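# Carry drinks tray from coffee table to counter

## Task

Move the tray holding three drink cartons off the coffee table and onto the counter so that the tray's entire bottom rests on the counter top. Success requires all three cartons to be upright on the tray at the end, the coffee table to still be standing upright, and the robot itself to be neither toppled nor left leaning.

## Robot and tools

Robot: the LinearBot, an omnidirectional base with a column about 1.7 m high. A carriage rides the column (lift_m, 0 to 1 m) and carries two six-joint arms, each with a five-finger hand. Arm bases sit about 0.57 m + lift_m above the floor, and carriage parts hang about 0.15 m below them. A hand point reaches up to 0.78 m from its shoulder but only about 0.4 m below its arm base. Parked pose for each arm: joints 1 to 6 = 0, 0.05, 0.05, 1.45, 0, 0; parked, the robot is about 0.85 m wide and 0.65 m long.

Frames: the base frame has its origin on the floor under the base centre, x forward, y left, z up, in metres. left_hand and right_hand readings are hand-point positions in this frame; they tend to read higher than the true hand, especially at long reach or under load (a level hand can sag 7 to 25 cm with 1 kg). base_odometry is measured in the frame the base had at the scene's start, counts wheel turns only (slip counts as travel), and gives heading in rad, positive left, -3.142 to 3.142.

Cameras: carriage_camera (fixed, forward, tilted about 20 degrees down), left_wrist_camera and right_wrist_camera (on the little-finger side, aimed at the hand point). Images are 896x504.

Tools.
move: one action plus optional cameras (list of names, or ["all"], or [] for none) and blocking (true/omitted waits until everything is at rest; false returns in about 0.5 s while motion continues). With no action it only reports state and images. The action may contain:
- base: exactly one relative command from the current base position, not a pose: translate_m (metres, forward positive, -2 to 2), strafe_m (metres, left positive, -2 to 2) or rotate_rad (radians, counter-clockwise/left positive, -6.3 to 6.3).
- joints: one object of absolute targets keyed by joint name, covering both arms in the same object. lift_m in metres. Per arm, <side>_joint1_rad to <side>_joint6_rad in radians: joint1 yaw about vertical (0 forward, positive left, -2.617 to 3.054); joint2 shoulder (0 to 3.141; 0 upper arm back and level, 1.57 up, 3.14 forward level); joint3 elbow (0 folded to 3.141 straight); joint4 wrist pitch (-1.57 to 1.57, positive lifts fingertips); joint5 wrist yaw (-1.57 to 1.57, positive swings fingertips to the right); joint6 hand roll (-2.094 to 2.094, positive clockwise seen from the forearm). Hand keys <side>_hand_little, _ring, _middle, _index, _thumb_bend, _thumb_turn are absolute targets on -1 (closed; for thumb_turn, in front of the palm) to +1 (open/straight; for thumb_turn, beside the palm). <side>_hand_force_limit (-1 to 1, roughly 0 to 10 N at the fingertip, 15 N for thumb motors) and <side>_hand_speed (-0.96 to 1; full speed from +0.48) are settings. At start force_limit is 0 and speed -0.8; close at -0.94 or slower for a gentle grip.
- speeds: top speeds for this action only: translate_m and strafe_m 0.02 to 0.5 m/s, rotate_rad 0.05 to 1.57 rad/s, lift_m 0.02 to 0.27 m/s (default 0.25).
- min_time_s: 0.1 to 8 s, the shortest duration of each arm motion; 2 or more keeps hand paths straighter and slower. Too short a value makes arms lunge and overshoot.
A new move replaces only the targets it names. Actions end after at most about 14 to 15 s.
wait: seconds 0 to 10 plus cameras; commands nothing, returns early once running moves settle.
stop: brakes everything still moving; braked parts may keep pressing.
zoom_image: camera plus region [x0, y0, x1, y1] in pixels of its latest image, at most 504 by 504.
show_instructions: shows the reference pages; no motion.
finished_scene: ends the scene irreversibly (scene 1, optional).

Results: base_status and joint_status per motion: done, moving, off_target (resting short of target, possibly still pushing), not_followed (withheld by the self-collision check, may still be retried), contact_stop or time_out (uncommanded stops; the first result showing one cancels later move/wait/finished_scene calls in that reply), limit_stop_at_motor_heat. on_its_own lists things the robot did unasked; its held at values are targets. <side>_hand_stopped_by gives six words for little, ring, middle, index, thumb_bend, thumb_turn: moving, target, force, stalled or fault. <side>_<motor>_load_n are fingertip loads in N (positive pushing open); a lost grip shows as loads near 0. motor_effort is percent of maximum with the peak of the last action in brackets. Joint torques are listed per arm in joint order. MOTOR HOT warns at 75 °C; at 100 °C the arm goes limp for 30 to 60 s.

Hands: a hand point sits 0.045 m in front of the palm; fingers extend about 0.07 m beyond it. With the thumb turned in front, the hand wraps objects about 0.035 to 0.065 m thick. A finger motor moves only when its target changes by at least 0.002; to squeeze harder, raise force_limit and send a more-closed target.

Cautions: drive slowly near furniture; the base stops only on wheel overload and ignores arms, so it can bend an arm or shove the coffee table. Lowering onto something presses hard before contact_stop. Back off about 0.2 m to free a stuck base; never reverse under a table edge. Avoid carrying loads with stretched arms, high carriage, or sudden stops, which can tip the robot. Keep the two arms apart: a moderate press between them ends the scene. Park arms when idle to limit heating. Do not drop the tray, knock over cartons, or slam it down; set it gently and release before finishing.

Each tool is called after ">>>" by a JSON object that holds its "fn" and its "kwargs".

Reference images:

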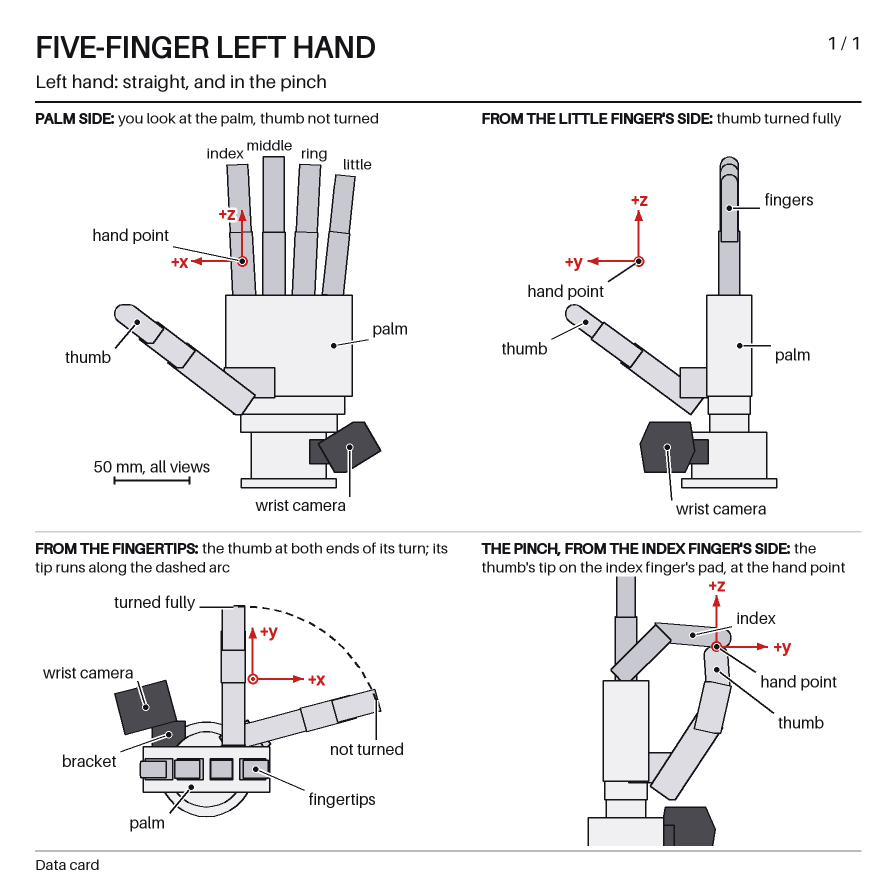

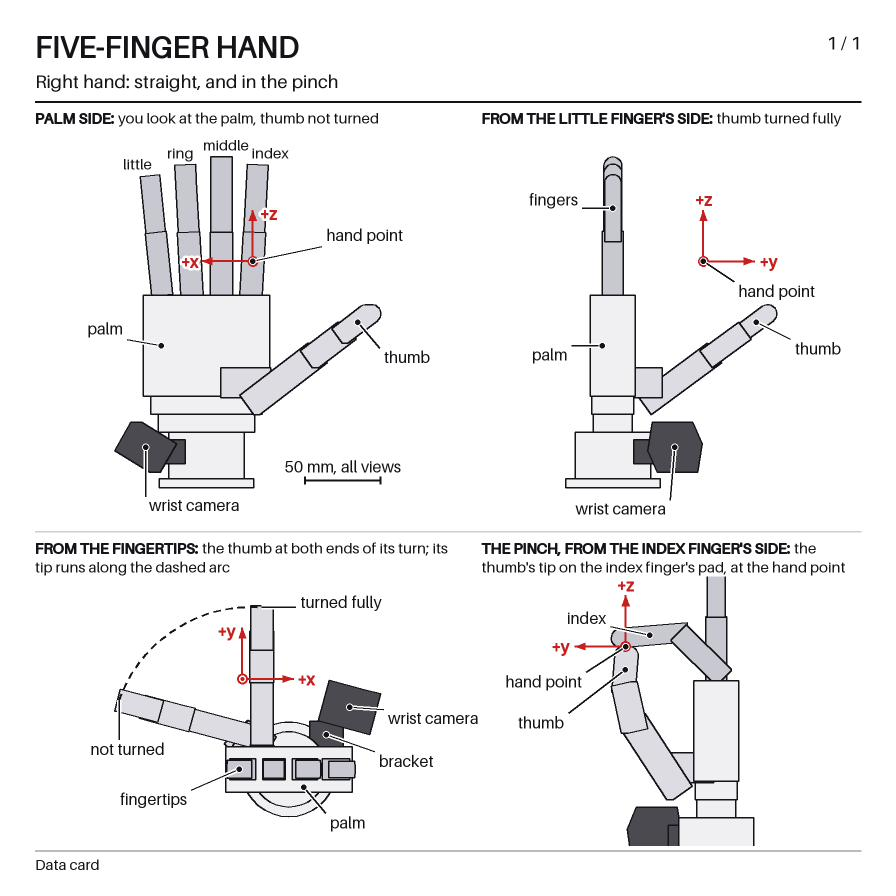

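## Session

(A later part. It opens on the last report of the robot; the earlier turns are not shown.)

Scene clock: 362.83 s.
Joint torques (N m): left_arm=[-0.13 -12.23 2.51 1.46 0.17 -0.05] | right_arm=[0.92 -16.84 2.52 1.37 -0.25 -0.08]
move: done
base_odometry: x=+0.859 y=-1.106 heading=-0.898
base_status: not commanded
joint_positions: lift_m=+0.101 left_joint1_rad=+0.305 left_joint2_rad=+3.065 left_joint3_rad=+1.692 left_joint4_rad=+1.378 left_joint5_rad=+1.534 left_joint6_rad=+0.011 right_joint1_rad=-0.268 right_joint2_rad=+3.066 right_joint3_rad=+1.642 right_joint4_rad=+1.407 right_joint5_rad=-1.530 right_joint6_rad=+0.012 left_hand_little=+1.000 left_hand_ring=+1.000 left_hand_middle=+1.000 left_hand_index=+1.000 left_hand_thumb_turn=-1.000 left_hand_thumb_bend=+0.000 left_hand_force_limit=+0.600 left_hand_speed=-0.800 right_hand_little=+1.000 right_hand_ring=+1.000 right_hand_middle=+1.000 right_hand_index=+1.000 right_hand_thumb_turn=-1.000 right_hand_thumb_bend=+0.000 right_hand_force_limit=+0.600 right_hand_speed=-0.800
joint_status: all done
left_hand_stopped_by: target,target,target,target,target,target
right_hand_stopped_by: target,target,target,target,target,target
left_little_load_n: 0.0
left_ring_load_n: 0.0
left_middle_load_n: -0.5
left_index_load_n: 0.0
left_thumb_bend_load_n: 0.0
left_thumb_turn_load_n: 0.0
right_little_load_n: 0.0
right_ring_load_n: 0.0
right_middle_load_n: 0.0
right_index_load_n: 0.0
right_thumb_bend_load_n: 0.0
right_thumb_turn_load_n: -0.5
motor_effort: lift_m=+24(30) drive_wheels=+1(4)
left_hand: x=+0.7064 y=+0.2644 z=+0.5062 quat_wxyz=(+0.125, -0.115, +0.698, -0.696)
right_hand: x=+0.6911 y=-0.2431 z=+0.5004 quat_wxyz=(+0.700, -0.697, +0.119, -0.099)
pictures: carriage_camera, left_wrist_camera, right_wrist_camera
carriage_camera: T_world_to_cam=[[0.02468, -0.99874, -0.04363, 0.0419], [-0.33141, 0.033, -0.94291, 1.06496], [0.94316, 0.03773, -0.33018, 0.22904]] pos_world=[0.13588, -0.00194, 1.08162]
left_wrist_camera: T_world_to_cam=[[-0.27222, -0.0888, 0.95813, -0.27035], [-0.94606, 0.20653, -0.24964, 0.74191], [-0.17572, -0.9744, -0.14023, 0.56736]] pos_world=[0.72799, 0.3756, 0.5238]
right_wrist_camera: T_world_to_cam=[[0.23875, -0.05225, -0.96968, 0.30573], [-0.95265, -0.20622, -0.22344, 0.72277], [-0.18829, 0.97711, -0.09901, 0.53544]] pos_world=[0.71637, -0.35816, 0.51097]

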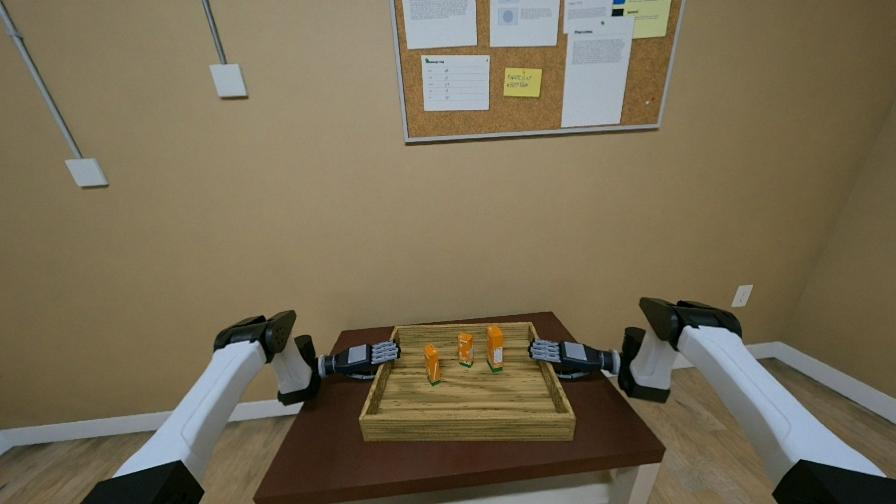

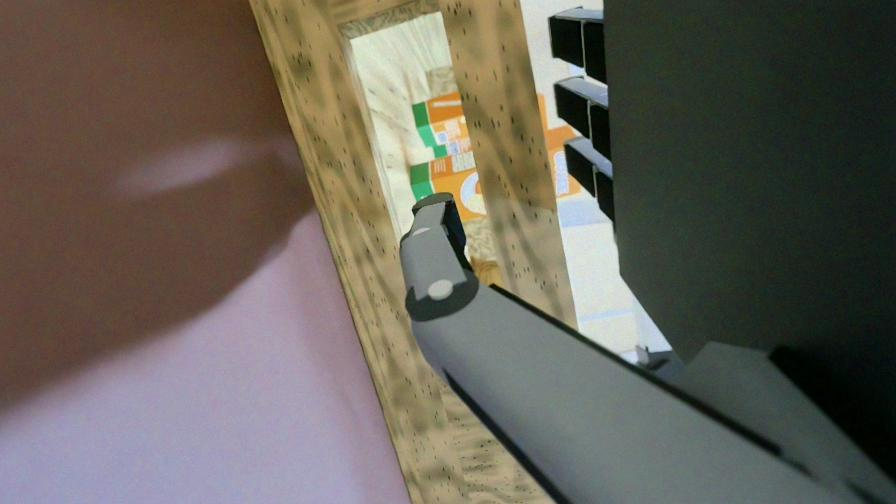

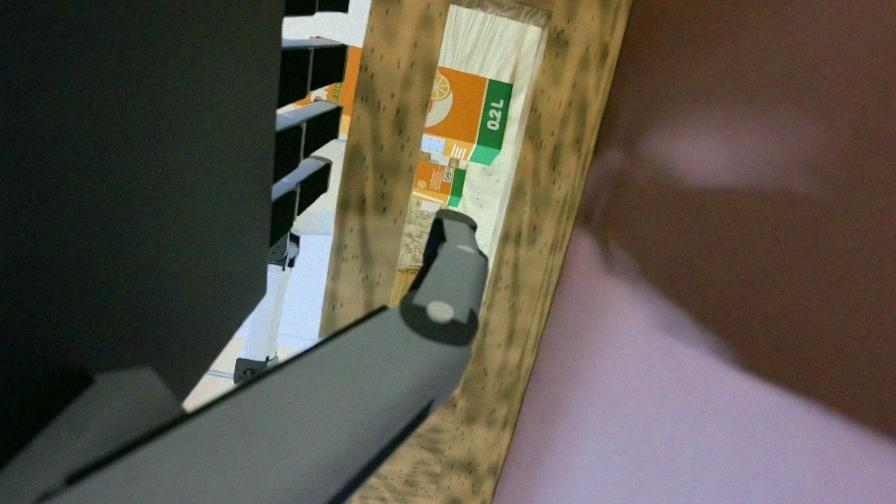

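>>> {"fn": "move", "kwargs": {"joints": {"left_joint1_rad": 0.257, "right_joint1_rad": -0.22}, "min_time_s": 3, "cameras": ["all"]}}

>>> {"fn": "zoom_image", "kwargs": {"camera": "carriage_camera", "region": [300, 280, 640, 460]}}

Scene clock: 369.37 s.
Joint torques (N m): left_arm=[-0.14 -12.18 2.48 1.45 0.16 -0.05] | right_arm=[0.91 -16.68 2.48 1.42 -0.25 -0.09]
move: done
base_odometry: x=+0.859 y=-1.106 heading=-0.898
base_status: not commanded
joint_positions: lift_m=+0.101 left_joint1_rad=+0.262 left_joint2_rad=+3.065 left_joint3_rad=+1.692 left_joint4_rad=+1.378 left_joint5_rad=+1.534 left_joint6_rad=+0.011 right_joint1_rad=-0.229 right_joint2_rad=+3.066 right_joint3_rad=+1.642 right_joint4_rad=+1.407 right_joint5_rad=-1.530 right_joint6_rad=+0.012 left_hand_little=+1.000 left_hand_ring=+1.000 left_hand_middle=+1.000 left_hand_index=+1.000 left_hand_thumb_turn=-1.000 left_hand_thumb_bend=+0.000 left_hand_force_limit=+0.600 left_hand_speed=-0.800 right_hand_little=+1.000 right_hand_ring=+1.000 right_hand_middle=+1.000 right_hand_index=+1.000 right_hand_thumb_turn=-1.000 right_hand_thumb_bend=+0.000 right_hand_force_limit=+0.600 right_hand_speed=-0.800
joint_status: all done
left_hand_stopped_by: target,target,target,target,target,target
right_hand_stopped_by: target,target,target,target,target,target
left_little_load_n: 0.0
left_ring_load_n: 0.0
left_middle_load_n: 0.0
left_index_load_n: 0.0
left_thumb_bend_load_n: 0.0
left_thumb_turn_load_n: 0.0
right_little_load_n: 0.0
right_ring_load_n: 0.0
right_middle_load_n: 0.0
right_index_load_n: 0.0
right_thumb_bend_load_n: 0.0
right_thumb_turn_load_n: 0.0
motor_effort: lift_m=+24(25) drive_wheels=+1(5)
left_hand: x=+0.7037 y=+0.2438 z=+0.5062 quat_wxyz=(+0.110, -0.100, +0.700, -0.699)
right_hand: x=+0.6878 y=-0.2248 z=+0.5004 quat_wxyz=(+0.702, -0.699, +0.105, -0.085)
pictures: carriage_camera, left_wrist_camera, right_wrist_camera
carriage_camera: T_world_to_cam=[[0.02468, -0.99874, -0.04363, 0.0419], [-0.33141, 0.033, -0.94291, 1.06496], [0.94316, 0.03773, -0.33018, 0.22904]] pos_world=[0.13588, -0.00194, 1.08162]
left_wrist_camera: T_world_to_cam=[[-0.27581, -0.07697, 0.95813, -0.27327], [-0.93627, 0.2471, -0.24967, 0.72683], [-0.21754, -0.96593, -0.14022, 0.57418]] pos_world=[0.73005, 0.35398, 0.5238]
right_wrist_camera: T_world_to_cam=[[0.24063, -0.04272, -0.96968, 0.30835], [-0.94371, -0.24389, -0.22344, 0.70865], [-0.22695, 0.96886, -0.099, 0.54165]] pos_world=[0.71749, -0.33878, 0.51097]

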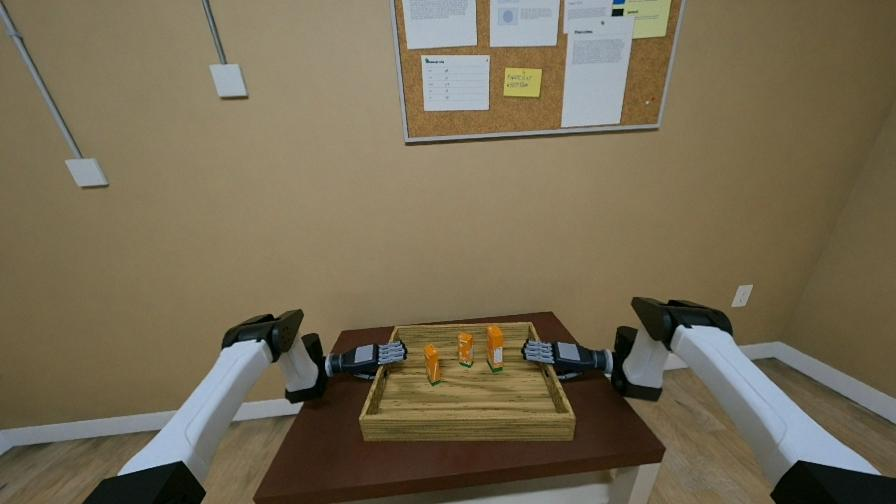

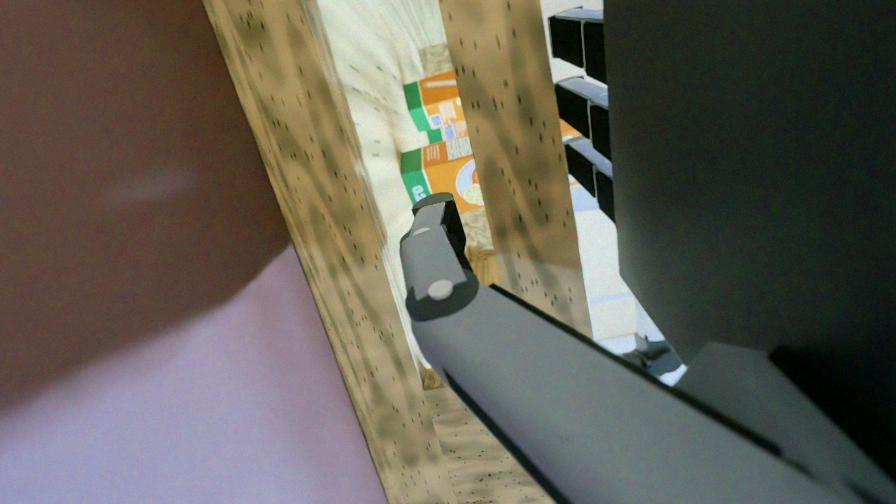

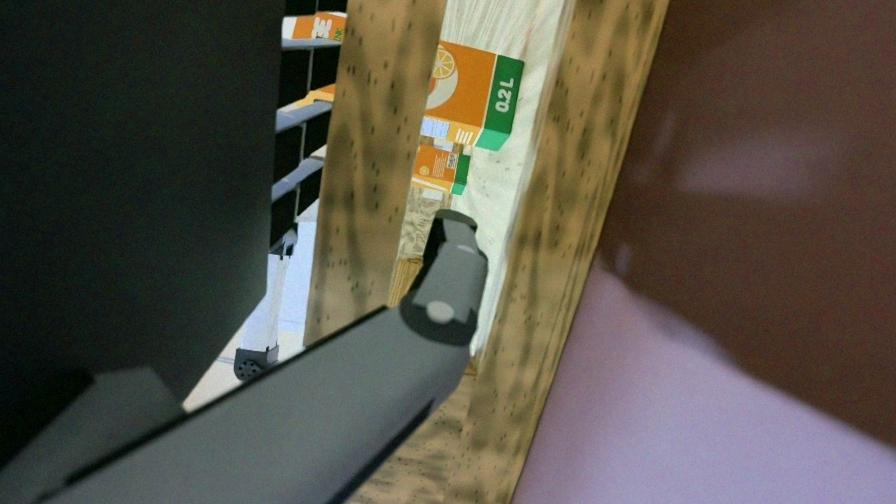

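Scaled by 1.482 from the camera's image (finer frame: 1280x720).

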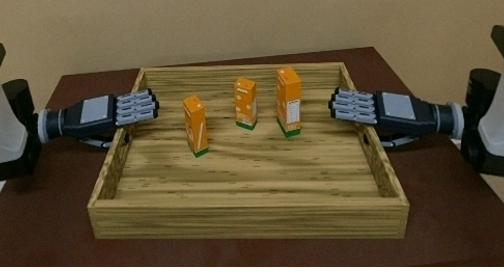

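>>> {"fn": "move", "kwargs": {"joints": {"left_hand_speed": -0.9, "right_hand_speed": -0.9, "left_hand_force_limit": -0.4, "right_hand_force_limit": -0.4, "left_hand_little": -0.8, "left_hand_ring": -0.8, "left_hand_middle": -0.8, "left_hand_index": -0.5, "right_hand_little": -0.8, "right_hand_ring": -0.8, "right_hand_middle": -0.8, "right_hand_index": -0.5}, "cameras": ["all"]}}

>>> {"fn": "zoom_image", "kwargs": {"camera": "carriage_camera", "region": [300, 280, 640, 460]}}

Scene clock: 386.80 s.
Joint torques (N m): left_arm=[2.17 -12.21 2.47 1.18 0.1 -0.05] | right_arm=[-0.49 -16.62 2.47 0.98 -0.21 0.1]
move: off_target
base_odometry: x=+0.859 y=-1.106 heading=-0.898
base_status: not commanded
joint_positions: lift_m=+0.101 left_joint1_rad=+0.238 left_joint2_rad=+3.065 left_joint3_rad=+1.692 left_joint4_rad=+1.400 left_joint5_rad=+1.539 left_joint6_rad=+0.011 right_joint1_rad=-0.214 right_joint2_rad=+3.066 right_joint3_rad=+1.642 right_joint4_rad=+1.447 right_joint5_rad=-1.530 right_joint6_rad=-0.003 left_hand_little=-0.387 left_hand_ring=-0.517 left_hand_middle=-0.228 left_hand_index=-0.237 left_hand_thumb_turn=-1.000 left_hand_thumb_bend=+0.000 left_hand_force_limit=-0.400 left_hand_speed=-0.900 right_hand_little=+0.014 right_hand_ring=-0.219 right_hand_middle=-0.237 right_hand_index=-0.237 right_hand_thumb_turn=-1.000 right_hand_thumb_bend=+0.000 right_hand_force_limit=-0.400 right_hand_speed=-0.900
joint_status: left_hand_little off_target (ended at -0.387, target -0.800); left_hand_ring off_target (ended at -0.517, target -0.800); left_hand_middle off_target (ended at -0.228, target -0.800); left_hand_index off_target (ended at -0.237, target -0.500); right_hand_little off_target (ended at +0.014, target -0.800); right_hand_ring off_target (ended at -0.219, target -0.800); right_hand_middle off_target (ended at -0.237, target -0.800); right_hand_index off_target (ended at -0.237, target -0.500); the others done
left_hand_stopped_by: force,force,force,force,target,target
right_hand_stopped_by: force,force,force,force,target,target
left_little_load_n: 0.5
left_ring_load_n: 3.0
left_middle_load_n: 4.0
left_index_load_n: 3.5
left_thumb_bend_load_n: 0.5
left_thumb_turn_load_n: 0.0
right_little_load_n: 0.0
right_ring_load_n: 1.5
right_middle_load_n: 4.5
right_index_load_n: 3.0
right_thumb_bend_load_n: 0.5
right_thumb_turn_load_n: 0.0
motor_effort: lift_m=+24(25) drive_wheels=-2(4)
left_hand: x=+0.7021 y=+0.2325 z=+0.5073 quat_wxyz=(+0.108, -0.082, +0.702, -0.699)
right_hand: x=+0.6896 y=-0.2187 z=+0.5021 quat_wxyz=(+0.700, -0.702, +0.081, -0.099)
pictures: carriage_camera, left_wrist_camera, right_wrist_camera
carriage_camera: T_world_to_cam=[[0.02468, -0.99874, -0.04363, 0.0419], [-0.33141, 0.033, -0.94291, 1.06496], [0.94316, 0.03773, -0.33018, 0.22904]] pos_world=[0.13588, -0.00194, 1.08162]
left_wrist_camera: T_world_to_cam=[[-0.29809, -0.07397, 0.95167, -0.25739], [-0.92336, 0.27509, -0.26784, 0.72209], [-0.24198, -0.95857, -0.15031, 0.58374]] pos_world=[0.73127, 0.34187, 0.5261]
right_wrist_camera: T_world_to_cam=[[0.29273, -0.05089, -0.95484, 0.26464], [-0.92679, -0.26084, -0.27022, 0.72043], [-0.23531, 0.96404, -0.12352, 0.55338]] pos_world=[0.72044, -0.3321, 0.51572]

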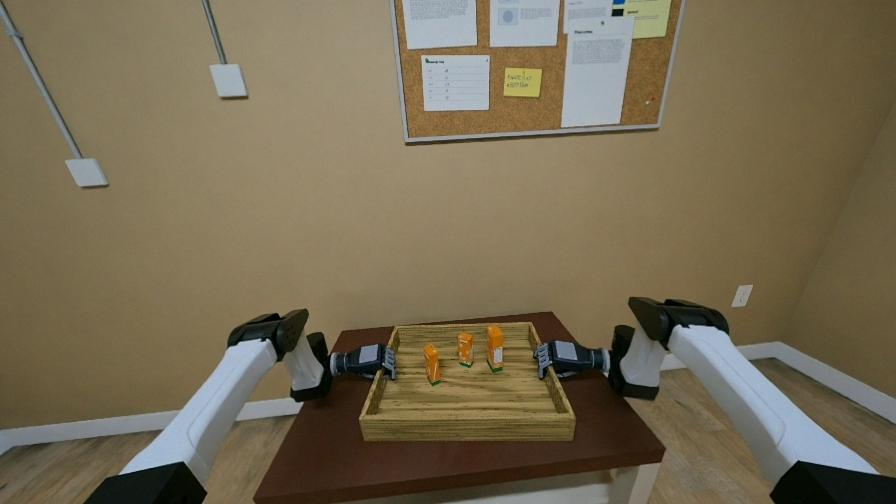

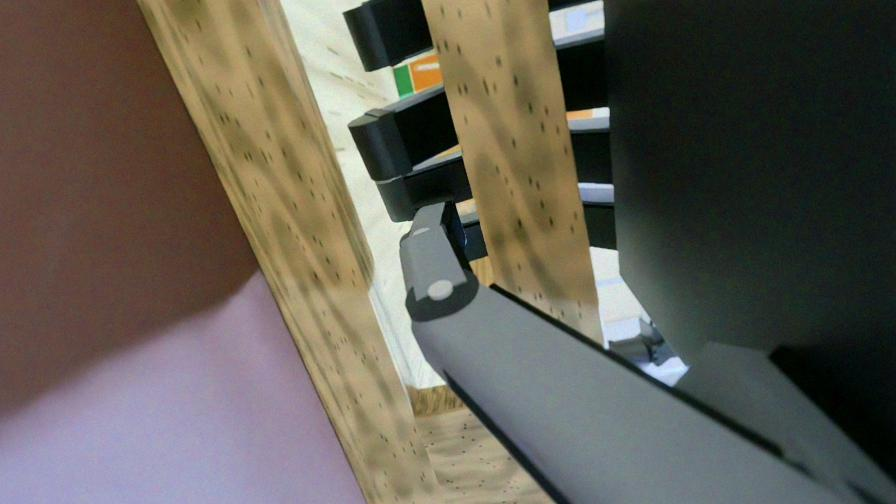

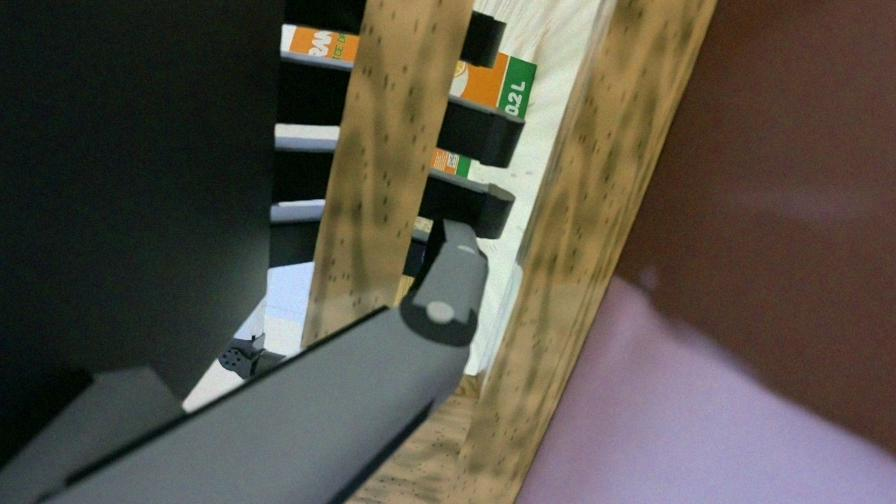

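Scaled by 1.482 from the camera's image (finer frame: 1280x720).

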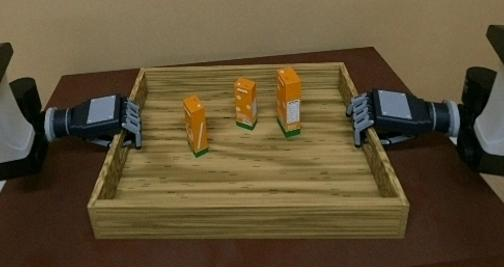

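>>> {"fn": "move", "kwargs": {"joints": {"left_hand_force_limit": 0.0, "right_hand_force_limit": 0.0, "left_hand_little": -0.85, "left_hand_ring": -0.85, "left_hand_middle": -0.85, "left_hand_index": -0.6, "right_hand_little": -0.85, "right_hand_ring": -0.85, "right_hand_middle": -0.85, "right_hand_index": -0.6}, "cameras": ["left_wrist_camera", "right_wrist_camera"]}}

Scene clock: 397.93 s.
Joint torques (N m): left_arm=[3.84 -12.22 2.71 1.73 0.08 0.08] | right_arm=[-2.24 -16.64 2.45 1.17 -0.15 0.1]
move: off_target
base_odometry: x=+0.859 y=-1.106 heading=-0.898
base_status: not commanded
joint_positions: lift_m=+0.101 left_joint1_rad=+0.221 left_joint2_rad=+3.065 left_joint3_rad=+1.689 left_joint4_rad=+1.352 left_joint5_rad=+1.546 left_joint6_rad=+0.000 right_joint1_rad=-0.195 right_joint2_rad=+3.066 right_joint3_rad=+1.642 right_joint4_rad=+1.429 right_joint5_rad=-1.538 right_joint6_rad=-0.003 left_hand_little=-0.849 left_hand_ring=-0.646 left_hand_middle=-0.235 left_hand_index=-0.244 left_hand_thumb_turn=-1.000 left_hand_thumb_bend=+0.000 left_hand_force_limit=+0.000 left_hand_speed=-0.900 right_hand_little=-0.413 right_hand_ring=-0.478 right_hand_middle=-0.244 right_hand_index=-0.254 right_hand_thumb_turn=-1.000 right_hand_thumb_bend=+0.000 right_hand_force_limit=+0.000 right_hand_speed=-0.900
joint_status: left_hand_ring off_target (ended at -0.646, target -0.850); left_hand_middle off_target (ended at -0.235, target -0.850); left_hand_index off_target (ended at -0.244, target -0.600); right_hand_little off_target (ended at -0.413, target -0.850); right_hand_ring off_target (ended at -0.478, target -0.850); right_hand_middle off_target (ended at -0.244, target -0.850); right_hand_index off_target (ended at -0.254, target -0.600); the others done
left_hand_stopped_by: target,force,force,force,target,target
right_hand_stopped_by: force,force,force,force,target,target
left_little_load_n: 3.5
left_ring_load_n: 0.0
left_middle_load_n: 6.0
left_index_load_n: 5.5
left_thumb_bend_load_n: 0.5
left_thumb_turn_load_n: 0.0
right_little_load_n: 5.0
right_ring_load_n: 0.0
right_middle_load_n: 6.0
right_index_load_n: 6.5
right_thumb_bend_load_n: 1.0
right_thumb_turn_load_n: 0.0
motor_effort: lift_m=+24(25) drive_wheels=+1(4)
left_hand: x=+0.6950 y=+0.2233 z=+0.5048 quat_wxyz=(+0.078, -0.096, +0.701, -0.703)
right_hand: x=+0.6852 y=-0.2096 z=+0.5012 quat_wxyz=(+0.702, -0.703, +0.077, -0.083)
left_wrist_camera: T_world_to_cam=[[-0.2415, -0.05374, 0.96891, -0.31038], [-0.93125, 0.29358, -0.21583, 0.69237], [-0.27285, -0.95442, -0.12094, 0.57847]] pos_world=[0.72766, 0.33215, 0.52012]
right_wrist_camera: T_world_to_cam=[[0.27781, -0.04005, -0.9598, 0.28056], [-0.92394, -0.28466, -0.25555, 0.7041], [-0.26299, 0.95779, -0.11608, 0.55729]] pos_world=[0.71916, -0.3221, 0.5139]

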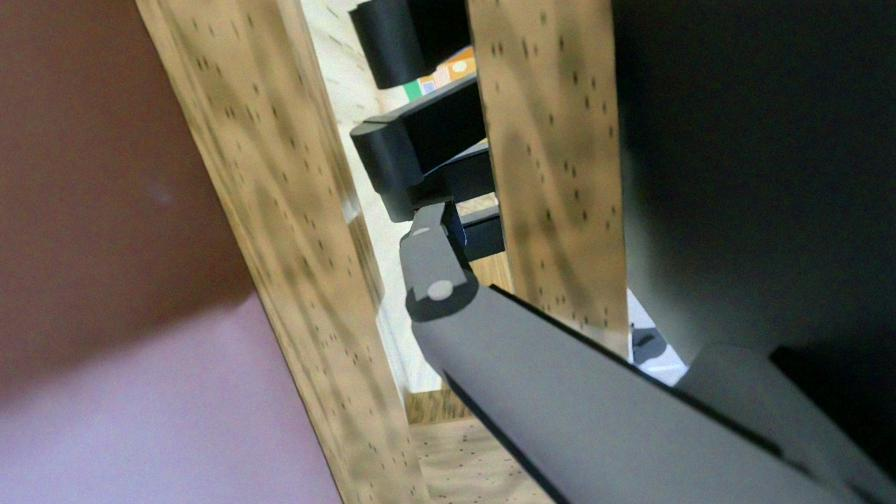

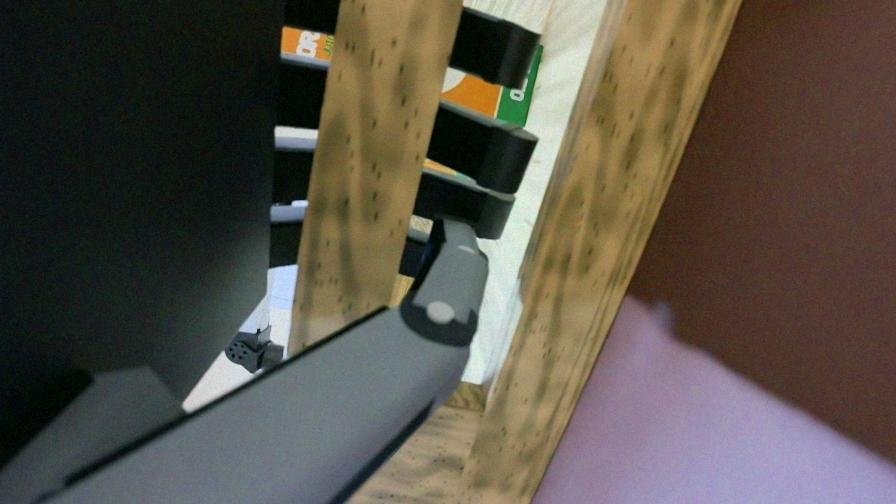

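>>> {"fn": "move", "kwargs": {"joints": {"left_joint1_rad": 0.235, "right_joint1_rad": -0.205, "lift_m": 0.125}, "speeds": {"lift_m": 0.03}, "cameras": ["all"]}}

Scene clock: 401.97 s.
Joint torques (N m): left_arm=[1.83 -13.2 3.36 2.11 0.12 0.16] | right_arm=[-0.94 -16.77 3.15 1.8 -0.16 0.1]
move: done
base_odometry: x=+0.859 y=-1.106 heading=-0.898
base_status: not commanded
joint_positions: lift_m=+0.125 left_joint1_rad=+0.220 left_joint2_rad=+3.078 left_joint3_rad=+1.680 left_joint4_rad=+1.322 left_joint5_rad=+1.545 left_joint6_rad=-0.009 right_joint1_rad=-0.193 right_joint2_rad=+3.066 right_joint3_rad=+1.631 right_joint4_rad=+1.370 right_joint5_rad=-1.542 right_joint6_rad=-0.003 left_hand_little=-0.849 left_hand_ring=-0.646 left_hand_middle=-0.235 left_hand_index=-0.244 left_hand_thumb_turn=-1.000 left_hand_thumb_bend=+0.000 left_hand_force_limit=+0.000 left_hand_speed=-0.900 right_hand_little=-0.413 right_hand_ring=-0.478 right_hand_middle=-0.244 right_hand_index=-0.254 right_hand_thumb_turn=-1.000 right_hand_thumb_bend=+0.000 right_hand_force_limit=+0.000 right_hand_speed=-0.900
joint_status: all done
left_hand_stopped_by: target,force,force,force,target,target
right_hand_stopped_by: force,force,force,force,target,target
left_little_load_n: 3.0
left_ring_load_n: 0.0
left_middle_load_n: 6.0
left_index_load_n: 5.5
left_thumb_bend_load_n: 0.5
left_thumb_turn_load_n: 0.0
right_little_load_n: 3.0
right_ring_load_n: 1.0
right_middle_load_n: 6.0
right_index_load_n: 6.5
right_thumb_bend_load_n: 1.5
right_thumb_turn_load_n: -0.5
motor_effort: lift_m=+27(29) drive_wheels=+3(5)
left_hand: x=+0.6868 y=+0.2211 z=+0.5207 quat_wxyz=(+0.056, -0.117, +0.698, -0.704)
right_hand: x=+0.6775 y=-0.2075 z=+0.5206 quat_wxyz=(+0.704, -0.701, +0.100, -0.056)
pictures: carriage_camera, left_wrist_camera, right_wrist_camera
carriage_camera: T_world_to_cam=[[0.02468, -0.99874, -0.04363, 0.04293], [-0.33141, 0.033, -0.94291, 1.08731], [0.94316, 0.03773, -0.33018, 0.23687]] pos_world=[0.13588, -0.00194, 1.10532]
left_wrist_camera: T_world_to_cam=[[-0.18416, -0.04066, 0.98205, -0.37702], [-0.94243, 0.29104, -0.16468, 0.67051], [-0.27912, -0.95585, -0.09192, 0.56549]] pos_world=[0.72032, 0.33005, 0.53265]
right_wrist_camera: T_world_to_cam=[[0.21138, -0.02531, -0.97708, 0.35842], [-0.93768, -0.28735, -0.19541, 0.67997], [-0.27581, 0.95749, -0.08447, 0.54772]] pos_world=[0.7129, -0.31998, 0.52934]

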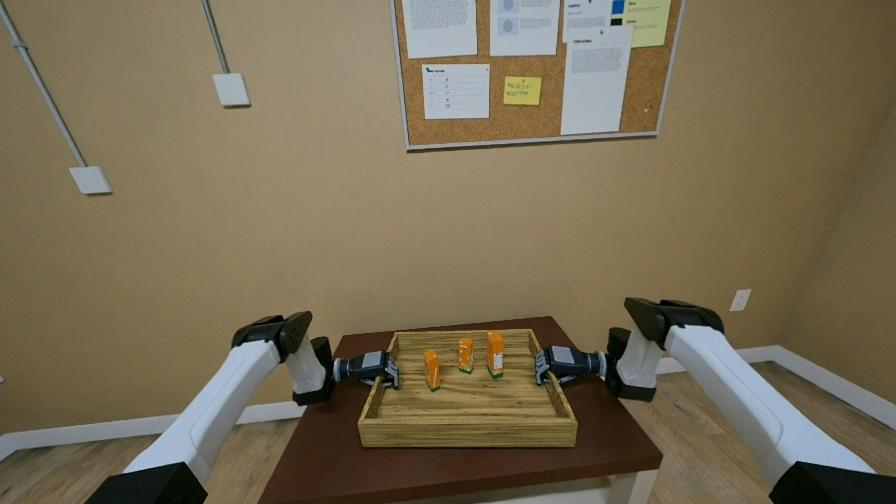

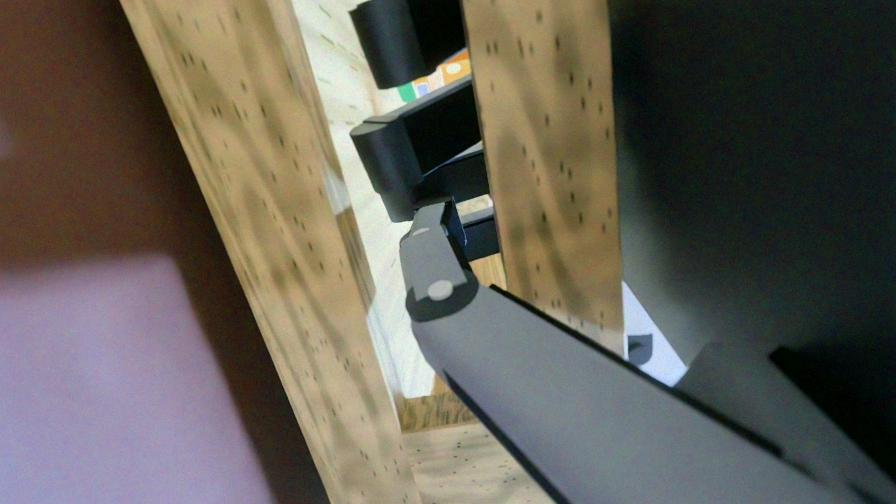

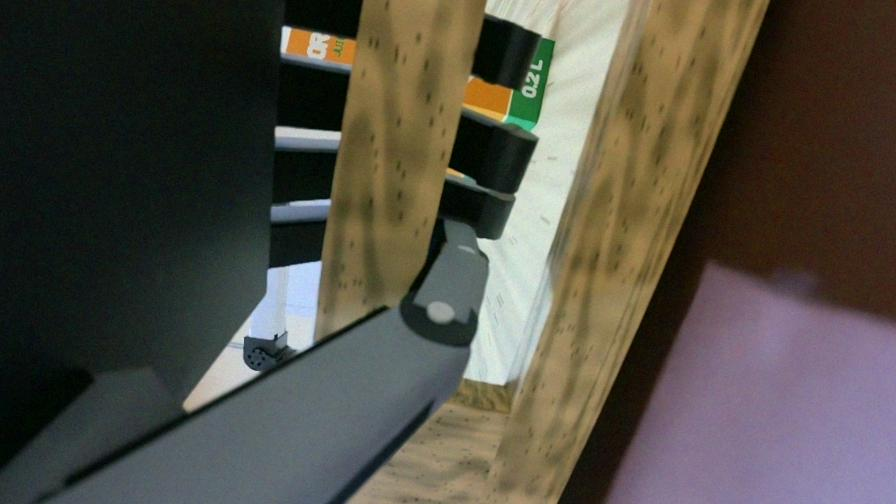

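>>> {"fn": "zoom_image", "kwargs": {"camera": "carriage_camera", "region": [300, 290, 640, 470]}}

Scaled by 1.482 from the camera's image (finer frame: 1280x720).

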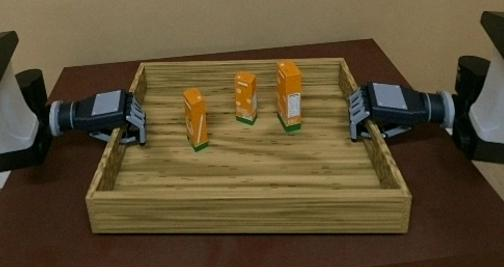

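>>> {"fn": "move", "kwargs": {"joints": {"left_joint4_rad": 1.44, "right_joint4_rad": 1.46, "lift_m": 0.17}, "speeds": {"lift_m": 0.04}, "min_time_s": 1.2, "cameras": ["all"]}}

>>> {"fn": "zoom_image", "kwargs": {"camera": "carriage_camera", "region": [300, 290, 640, 504]}}

Scene clock: 408.83 s.
Joint torques (N m): left_arm=[1.85 -13.41 3.32 2.4 0.11 0.2] | right_arm=[-0.99 -16.5 3.33 2.07 -0.11 0.1]
move: off_target
base_odometry: x=+0.859 y=-1.106 heading=-0.898
base_status: not commanded
joint_positions: lift_m=+0.170 left_joint1_rad=+0.219 left_joint2_rad=+3.082 left_joint3_rad=+1.680 left_joint4_rad=+1.358 left_joint5_rad=+1.546 left_joint6_rad=-0.011 right_joint1_rad=-0.193 right_joint2_rad=+3.066 right_joint3_rad=+1.630 right_joint4_rad=+1.399 right_joint5_rad=-1.548 right_joint6_rad=-0.003 left_hand_little=-0.849 left_hand_ring=-0.646 left_hand_middle=-0.235 left_hand_index=-0.244 left_hand_thumb_turn=-1.000 left_hand_thumb_bend=+0.000 left_hand_force_limit=+0.000 left_hand_speed=-0.900 right_hand_little=-0.413 right_hand_ring=-0.478 right_hand_middle=-0.244 right_hand_index=-0.254 right_hand_thumb_turn=-1.000 right_hand_thumb_bend=+0.000 right_hand_force_limit=+0.000 right_hand_speed=-0.900
joint_status: left_joint4_rad off_target (ended at +1.358, target +1.440); right_joint4_rad off_target (ended at +1.399, target +1.460); the others done
left_hand_stopped_by: target,force,force,force,target,target
right_hand_stopped_by: force,force,force,force,target,target
left_little_load_n: 3.5
left_ring_load_n: 0.0
left_middle_load_n: 6.0
left_index_load_n: 5.5
left_thumb_bend_load_n: 1.0
left_thumb_turn_load_n: 0.0
right_little_load_n: 3.5
right_ring_load_n: 1.5
right_middle_load_n: 6.0
right_index_load_n: 6.5
right_thumb_bend_load_n: 1.0
right_thumb_turn_load_n: -0.5
motor_effort: lift_m=+27(30) drive_wheels=+3(3)
left_hand: x=+0.6878 y=+0.2211 z=+0.5660 quat_wxyz=(+0.067, -0.106, +0.700, -0.704)
right_hand: x=+0.6777 y=-0.2077 z=+0.5668 quat_wxyz=(+0.704, -0.702, +0.088, -0.064)
pictures: carriage_camera, left_wrist_camera, right_wrist_camera
carriage_camera: T_world_to_cam=[[0.02468, -0.99874, -0.04363, 0.0449], [-0.33141, 0.033, -0.94291, 1.12974], [0.94316, 0.03773, -0.33018, 0.25173]] pos_world=[0.13588, -0.00194, 1.15032]
left_wrist_camera: T_world_to_cam=[[-0.21335, -0.04692, 0.97585, -0.39632], [-0.93681, 0.29327, -0.19071, 0.68923], [-0.27724, -0.95488, -0.10652, 0.5768]] pos_world=[0.72103, 0.33005, 0.57964]
right_wrist_camera: T_world_to_cam=[[0.23858, -0.02895, -0.97069, 0.38065], [-0.93017, -0.29403, -0.21985, 0.69655], [-0.27905, 0.95536, -0.09708, 0.56075]] pos_world=[0.71357, -0.31989, 0.57707]

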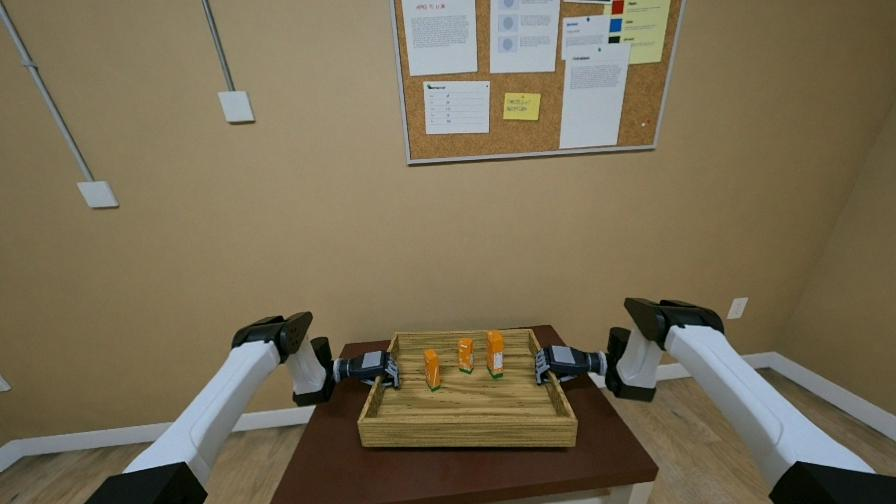

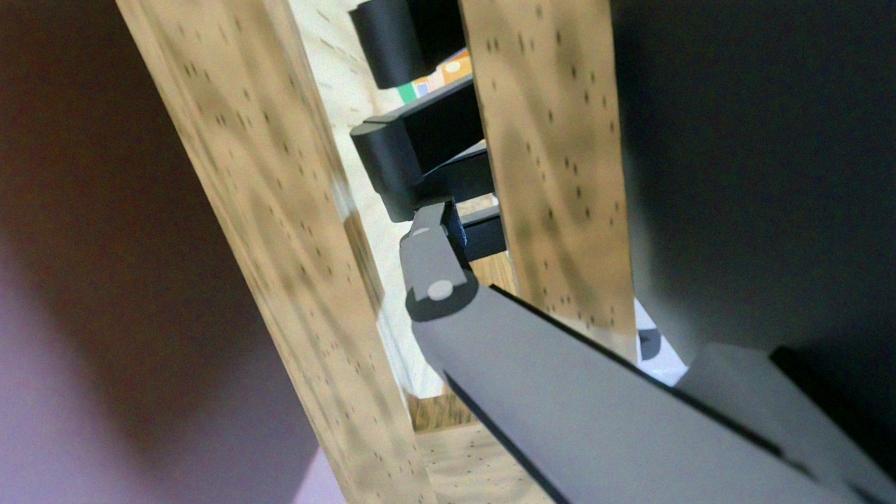

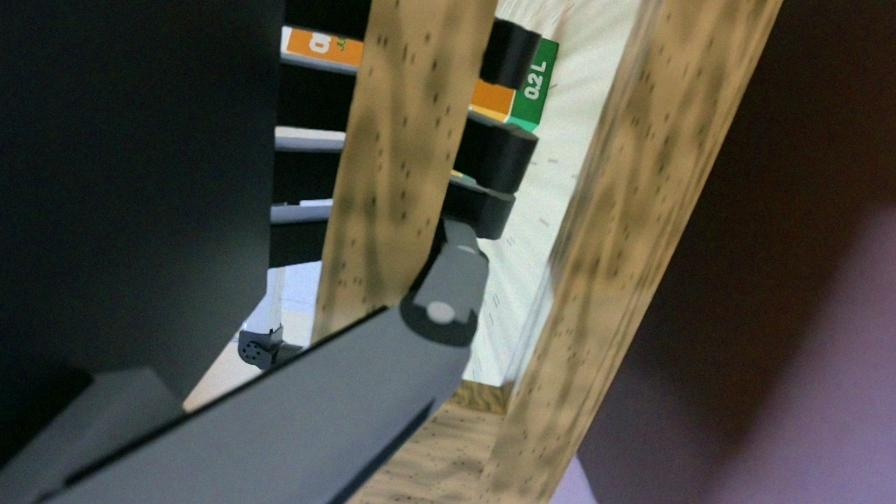

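Scaled by 1.482 from the camera's image (finer frame: 1280x720).

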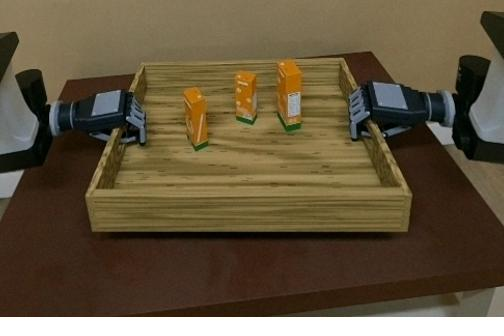

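>>> {"fn": "move", "kwargs": {"base": {"translate_m": -0.3}, "speeds": {"translate_m": 0.15}, "cameras": ["carriage_camera"]}}

>>> {"fn": "zoom_image", "kwargs": {"camera": "carriage_camera", "region": [300, 290, 640, 504]}}

>>> {"fn": "move", "kwargs": {"base": {"translate_m": -1.1}, "speeds": {"translate_m": 0.22}, "cameras": ["carriage_camera"]}}

Scene clock: 434.67 s.
Joint torques (N m): left_arm=[1.89 -13.34 3.33 2.39 0.09 0.19] | right_arm=[-1.01 -16.47 3.33 2.02 -0.08 0.1]
move: done
base_odometry: x=+0.672 y=-0.871 heading=-0.897
base_status: done
joint_positions: lift_m=+0.170 left_joint1_rad=+0.219 left_joint2_rad=+3.082 left_joint3_rad=+1.680 left_joint4_rad=+1.359 left_joint5_rad=+1.546 left_joint6_rad=-0.012 right_joint1_rad=-0.193 right_joint2_rad=+3.066 right_joint3_rad=+1.630 right_joint4_rad=+1.400 right_joint5_rad=-1.550 right_joint6_rad=-0.003 left_hand_little=-0.849 left_hand_ring=-0.646 left_hand_middle=-0.235 left_hand_index=-0.244 left_hand_thumb_turn=-1.000 left_hand_thumb_bend=+0.000 left_hand_force_limit=+0.000 left_hand_speed=-0.900 right_hand_little=-0.413 right_hand_ring=-0.478 right_hand_middle=-0.244 right_hand_index=-0.254 right_hand_thumb_turn=-1.000 right_hand_thumb_bend=+0.000 right_hand_force_limit=+0.000 right_hand_speed=-0.900
joint_status: not commanded
left_hand_stopped_by: target,force,force,force,target,target
right_hand_stopped_by: force,force,force,force,target,target
left_little_load_n: 3.5
left_ring_load_n: 0.0
left_middle_load_n: 6.0
left_index_load_n: 5.0
left_thumb_bend_load_n: 0.5
left_thumb_turn_load_n: -0.5
right_little_load_n: 3.0
right_ring_load_n: 1.5
right_middle_load_n: 6.0
right_index_load_n: 6.5
right_thumb_bend_load_n: 1.0
right_thumb_turn_load_n: -0.5
motor_effort: lift_m=+27(28) drive_wheels=-2(11)
left_hand: x=+0.6877 y=+0.2210 z=+0.5661 quat_wxyz=(+0.067, -0.105, +0.700, -0.704)
right_hand: x=+0.6774 y=-0.2075 z=+0.5669 quat_wxyz=(+0.704, -0.702, +0.087, -0.064)
carriage_camera: T_world_to_cam=[[0.02468, -0.99874, -0.04363, 0.0449], [-0.33141, 0.033, -0.94291, 1.12974], [0.94316, 0.03773, -0.33018, 0.25173]] pos_world=[0.13588, -0.00194, 1.15032]

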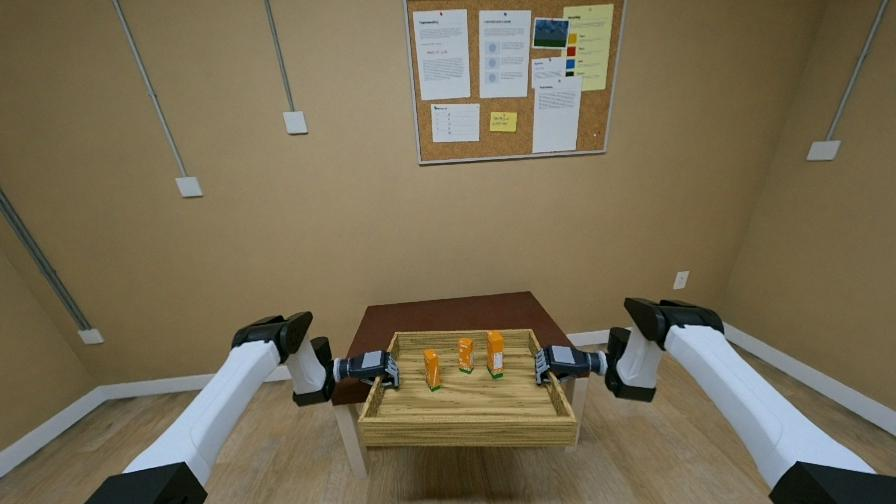

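Scaled by 1.482 from the camera's image (finer frame: 1280x720).

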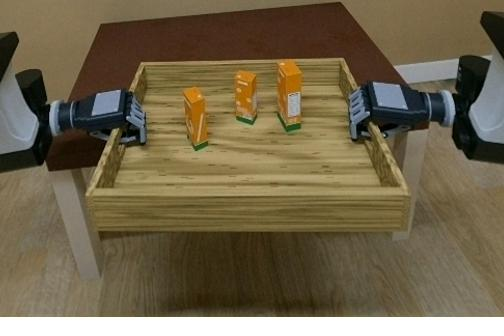

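Scene clock: 440.83 s.
Joint torques (N m): left_arm=[1.98 -13.26 3.34 2.41 0.12 0.2] | right_arm=[-1.11 -16.4 3.32 2 -0.05 0.1]
move: done
base_odometry: x=-0.015 y=-0.011 heading=-0.897
base_status: done
joint_positions: lift_m=+0.170 left_joint1_rad=+0.219 left_joint2_rad=+3.082 left_joint3_rad=+1.680 left_joint4_rad=+1.359 left_joint5_rad=+1.545 left_joint6_rad=-0.012 right_joint1_rad=-0.192 right_joint2_rad=+3.066 right_joint3_rad=+1.630 right_joint4_rad=+1.400 right_joint5_rad=-1.551 right_joint6_rad=-0.003 left_hand_little=-0.849 left_hand_ring=-0.646 left_hand_middle=-0.235 left_hand_index=-0.244 left_hand_thumb_turn=-1.000 left_hand_thumb_bend=+0.000 left_hand_force_limit=+0.000 left_hand_speed=-0.900 right_hand_little=-0.413 right_hand_ring=-0.478 right_hand_middle=-0.244 right_hand_index=-0.254 right_hand_thumb_turn=-1.000 right_hand_thumb_bend=+0.000 right_hand_force_limit=+0.000 right_hand_speed=-0.900
joint_status: not commanded
left_hand_stopped_by: target,force,force,force,target,target
right_hand_stopped_by: force,force,force,force,target,target
left_little_load_n: 3.0
left_ring_load_n: 0.0
left_middle_load_n: 6.0
left_index_load_n: 5.5
left_thumb_bend_load_n: 1.0
left_thumb_turn_load_n: 0.0
right_little_load_n: 3.0
right_ring_load_n: 1.5
right_middle_load_n: 6.0
right_index_load_n: 6.0
right_thumb_bend_load_n: 1.0
right_thumb_turn_load_n: -0.5
motor_effort: lift_m=+27(28) drive_wheels=-3(12)
left_hand: x=+0.6879 y=+0.2208 z=+0.5661 quat_wxyz=(+0.067, -0.106, +0.700, -0.704)
right_hand: x=+0.6772 y=-0.2074 z=+0.5669 quat_wxyz=(+0.704, -0.702, +0.086, -0.064)
carriage_camera: T_world_to_cam=[[0.02468, -0.99874, -0.04363, 0.0449], [-0.33141, 0.033, -0.94291, 1.12974], [0.94316, 0.03773, -0.33018, 0.25173]] pos_world=[0.13588, -0.00194, 1.15032]

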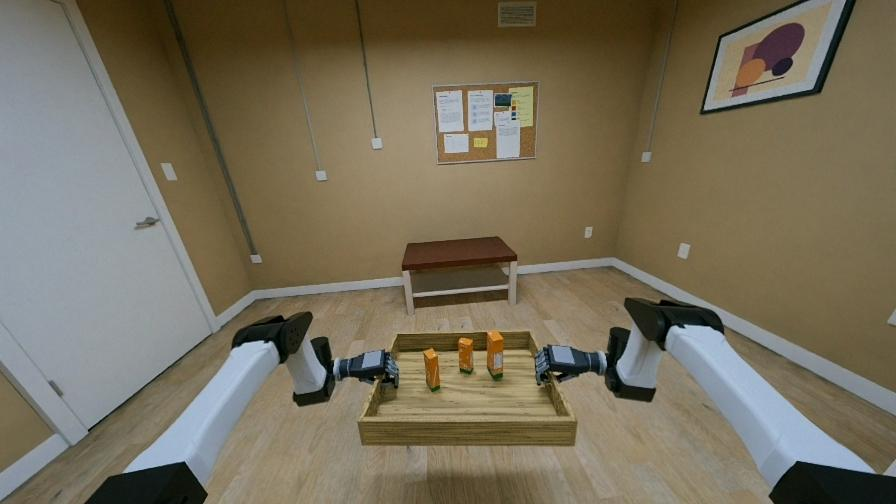

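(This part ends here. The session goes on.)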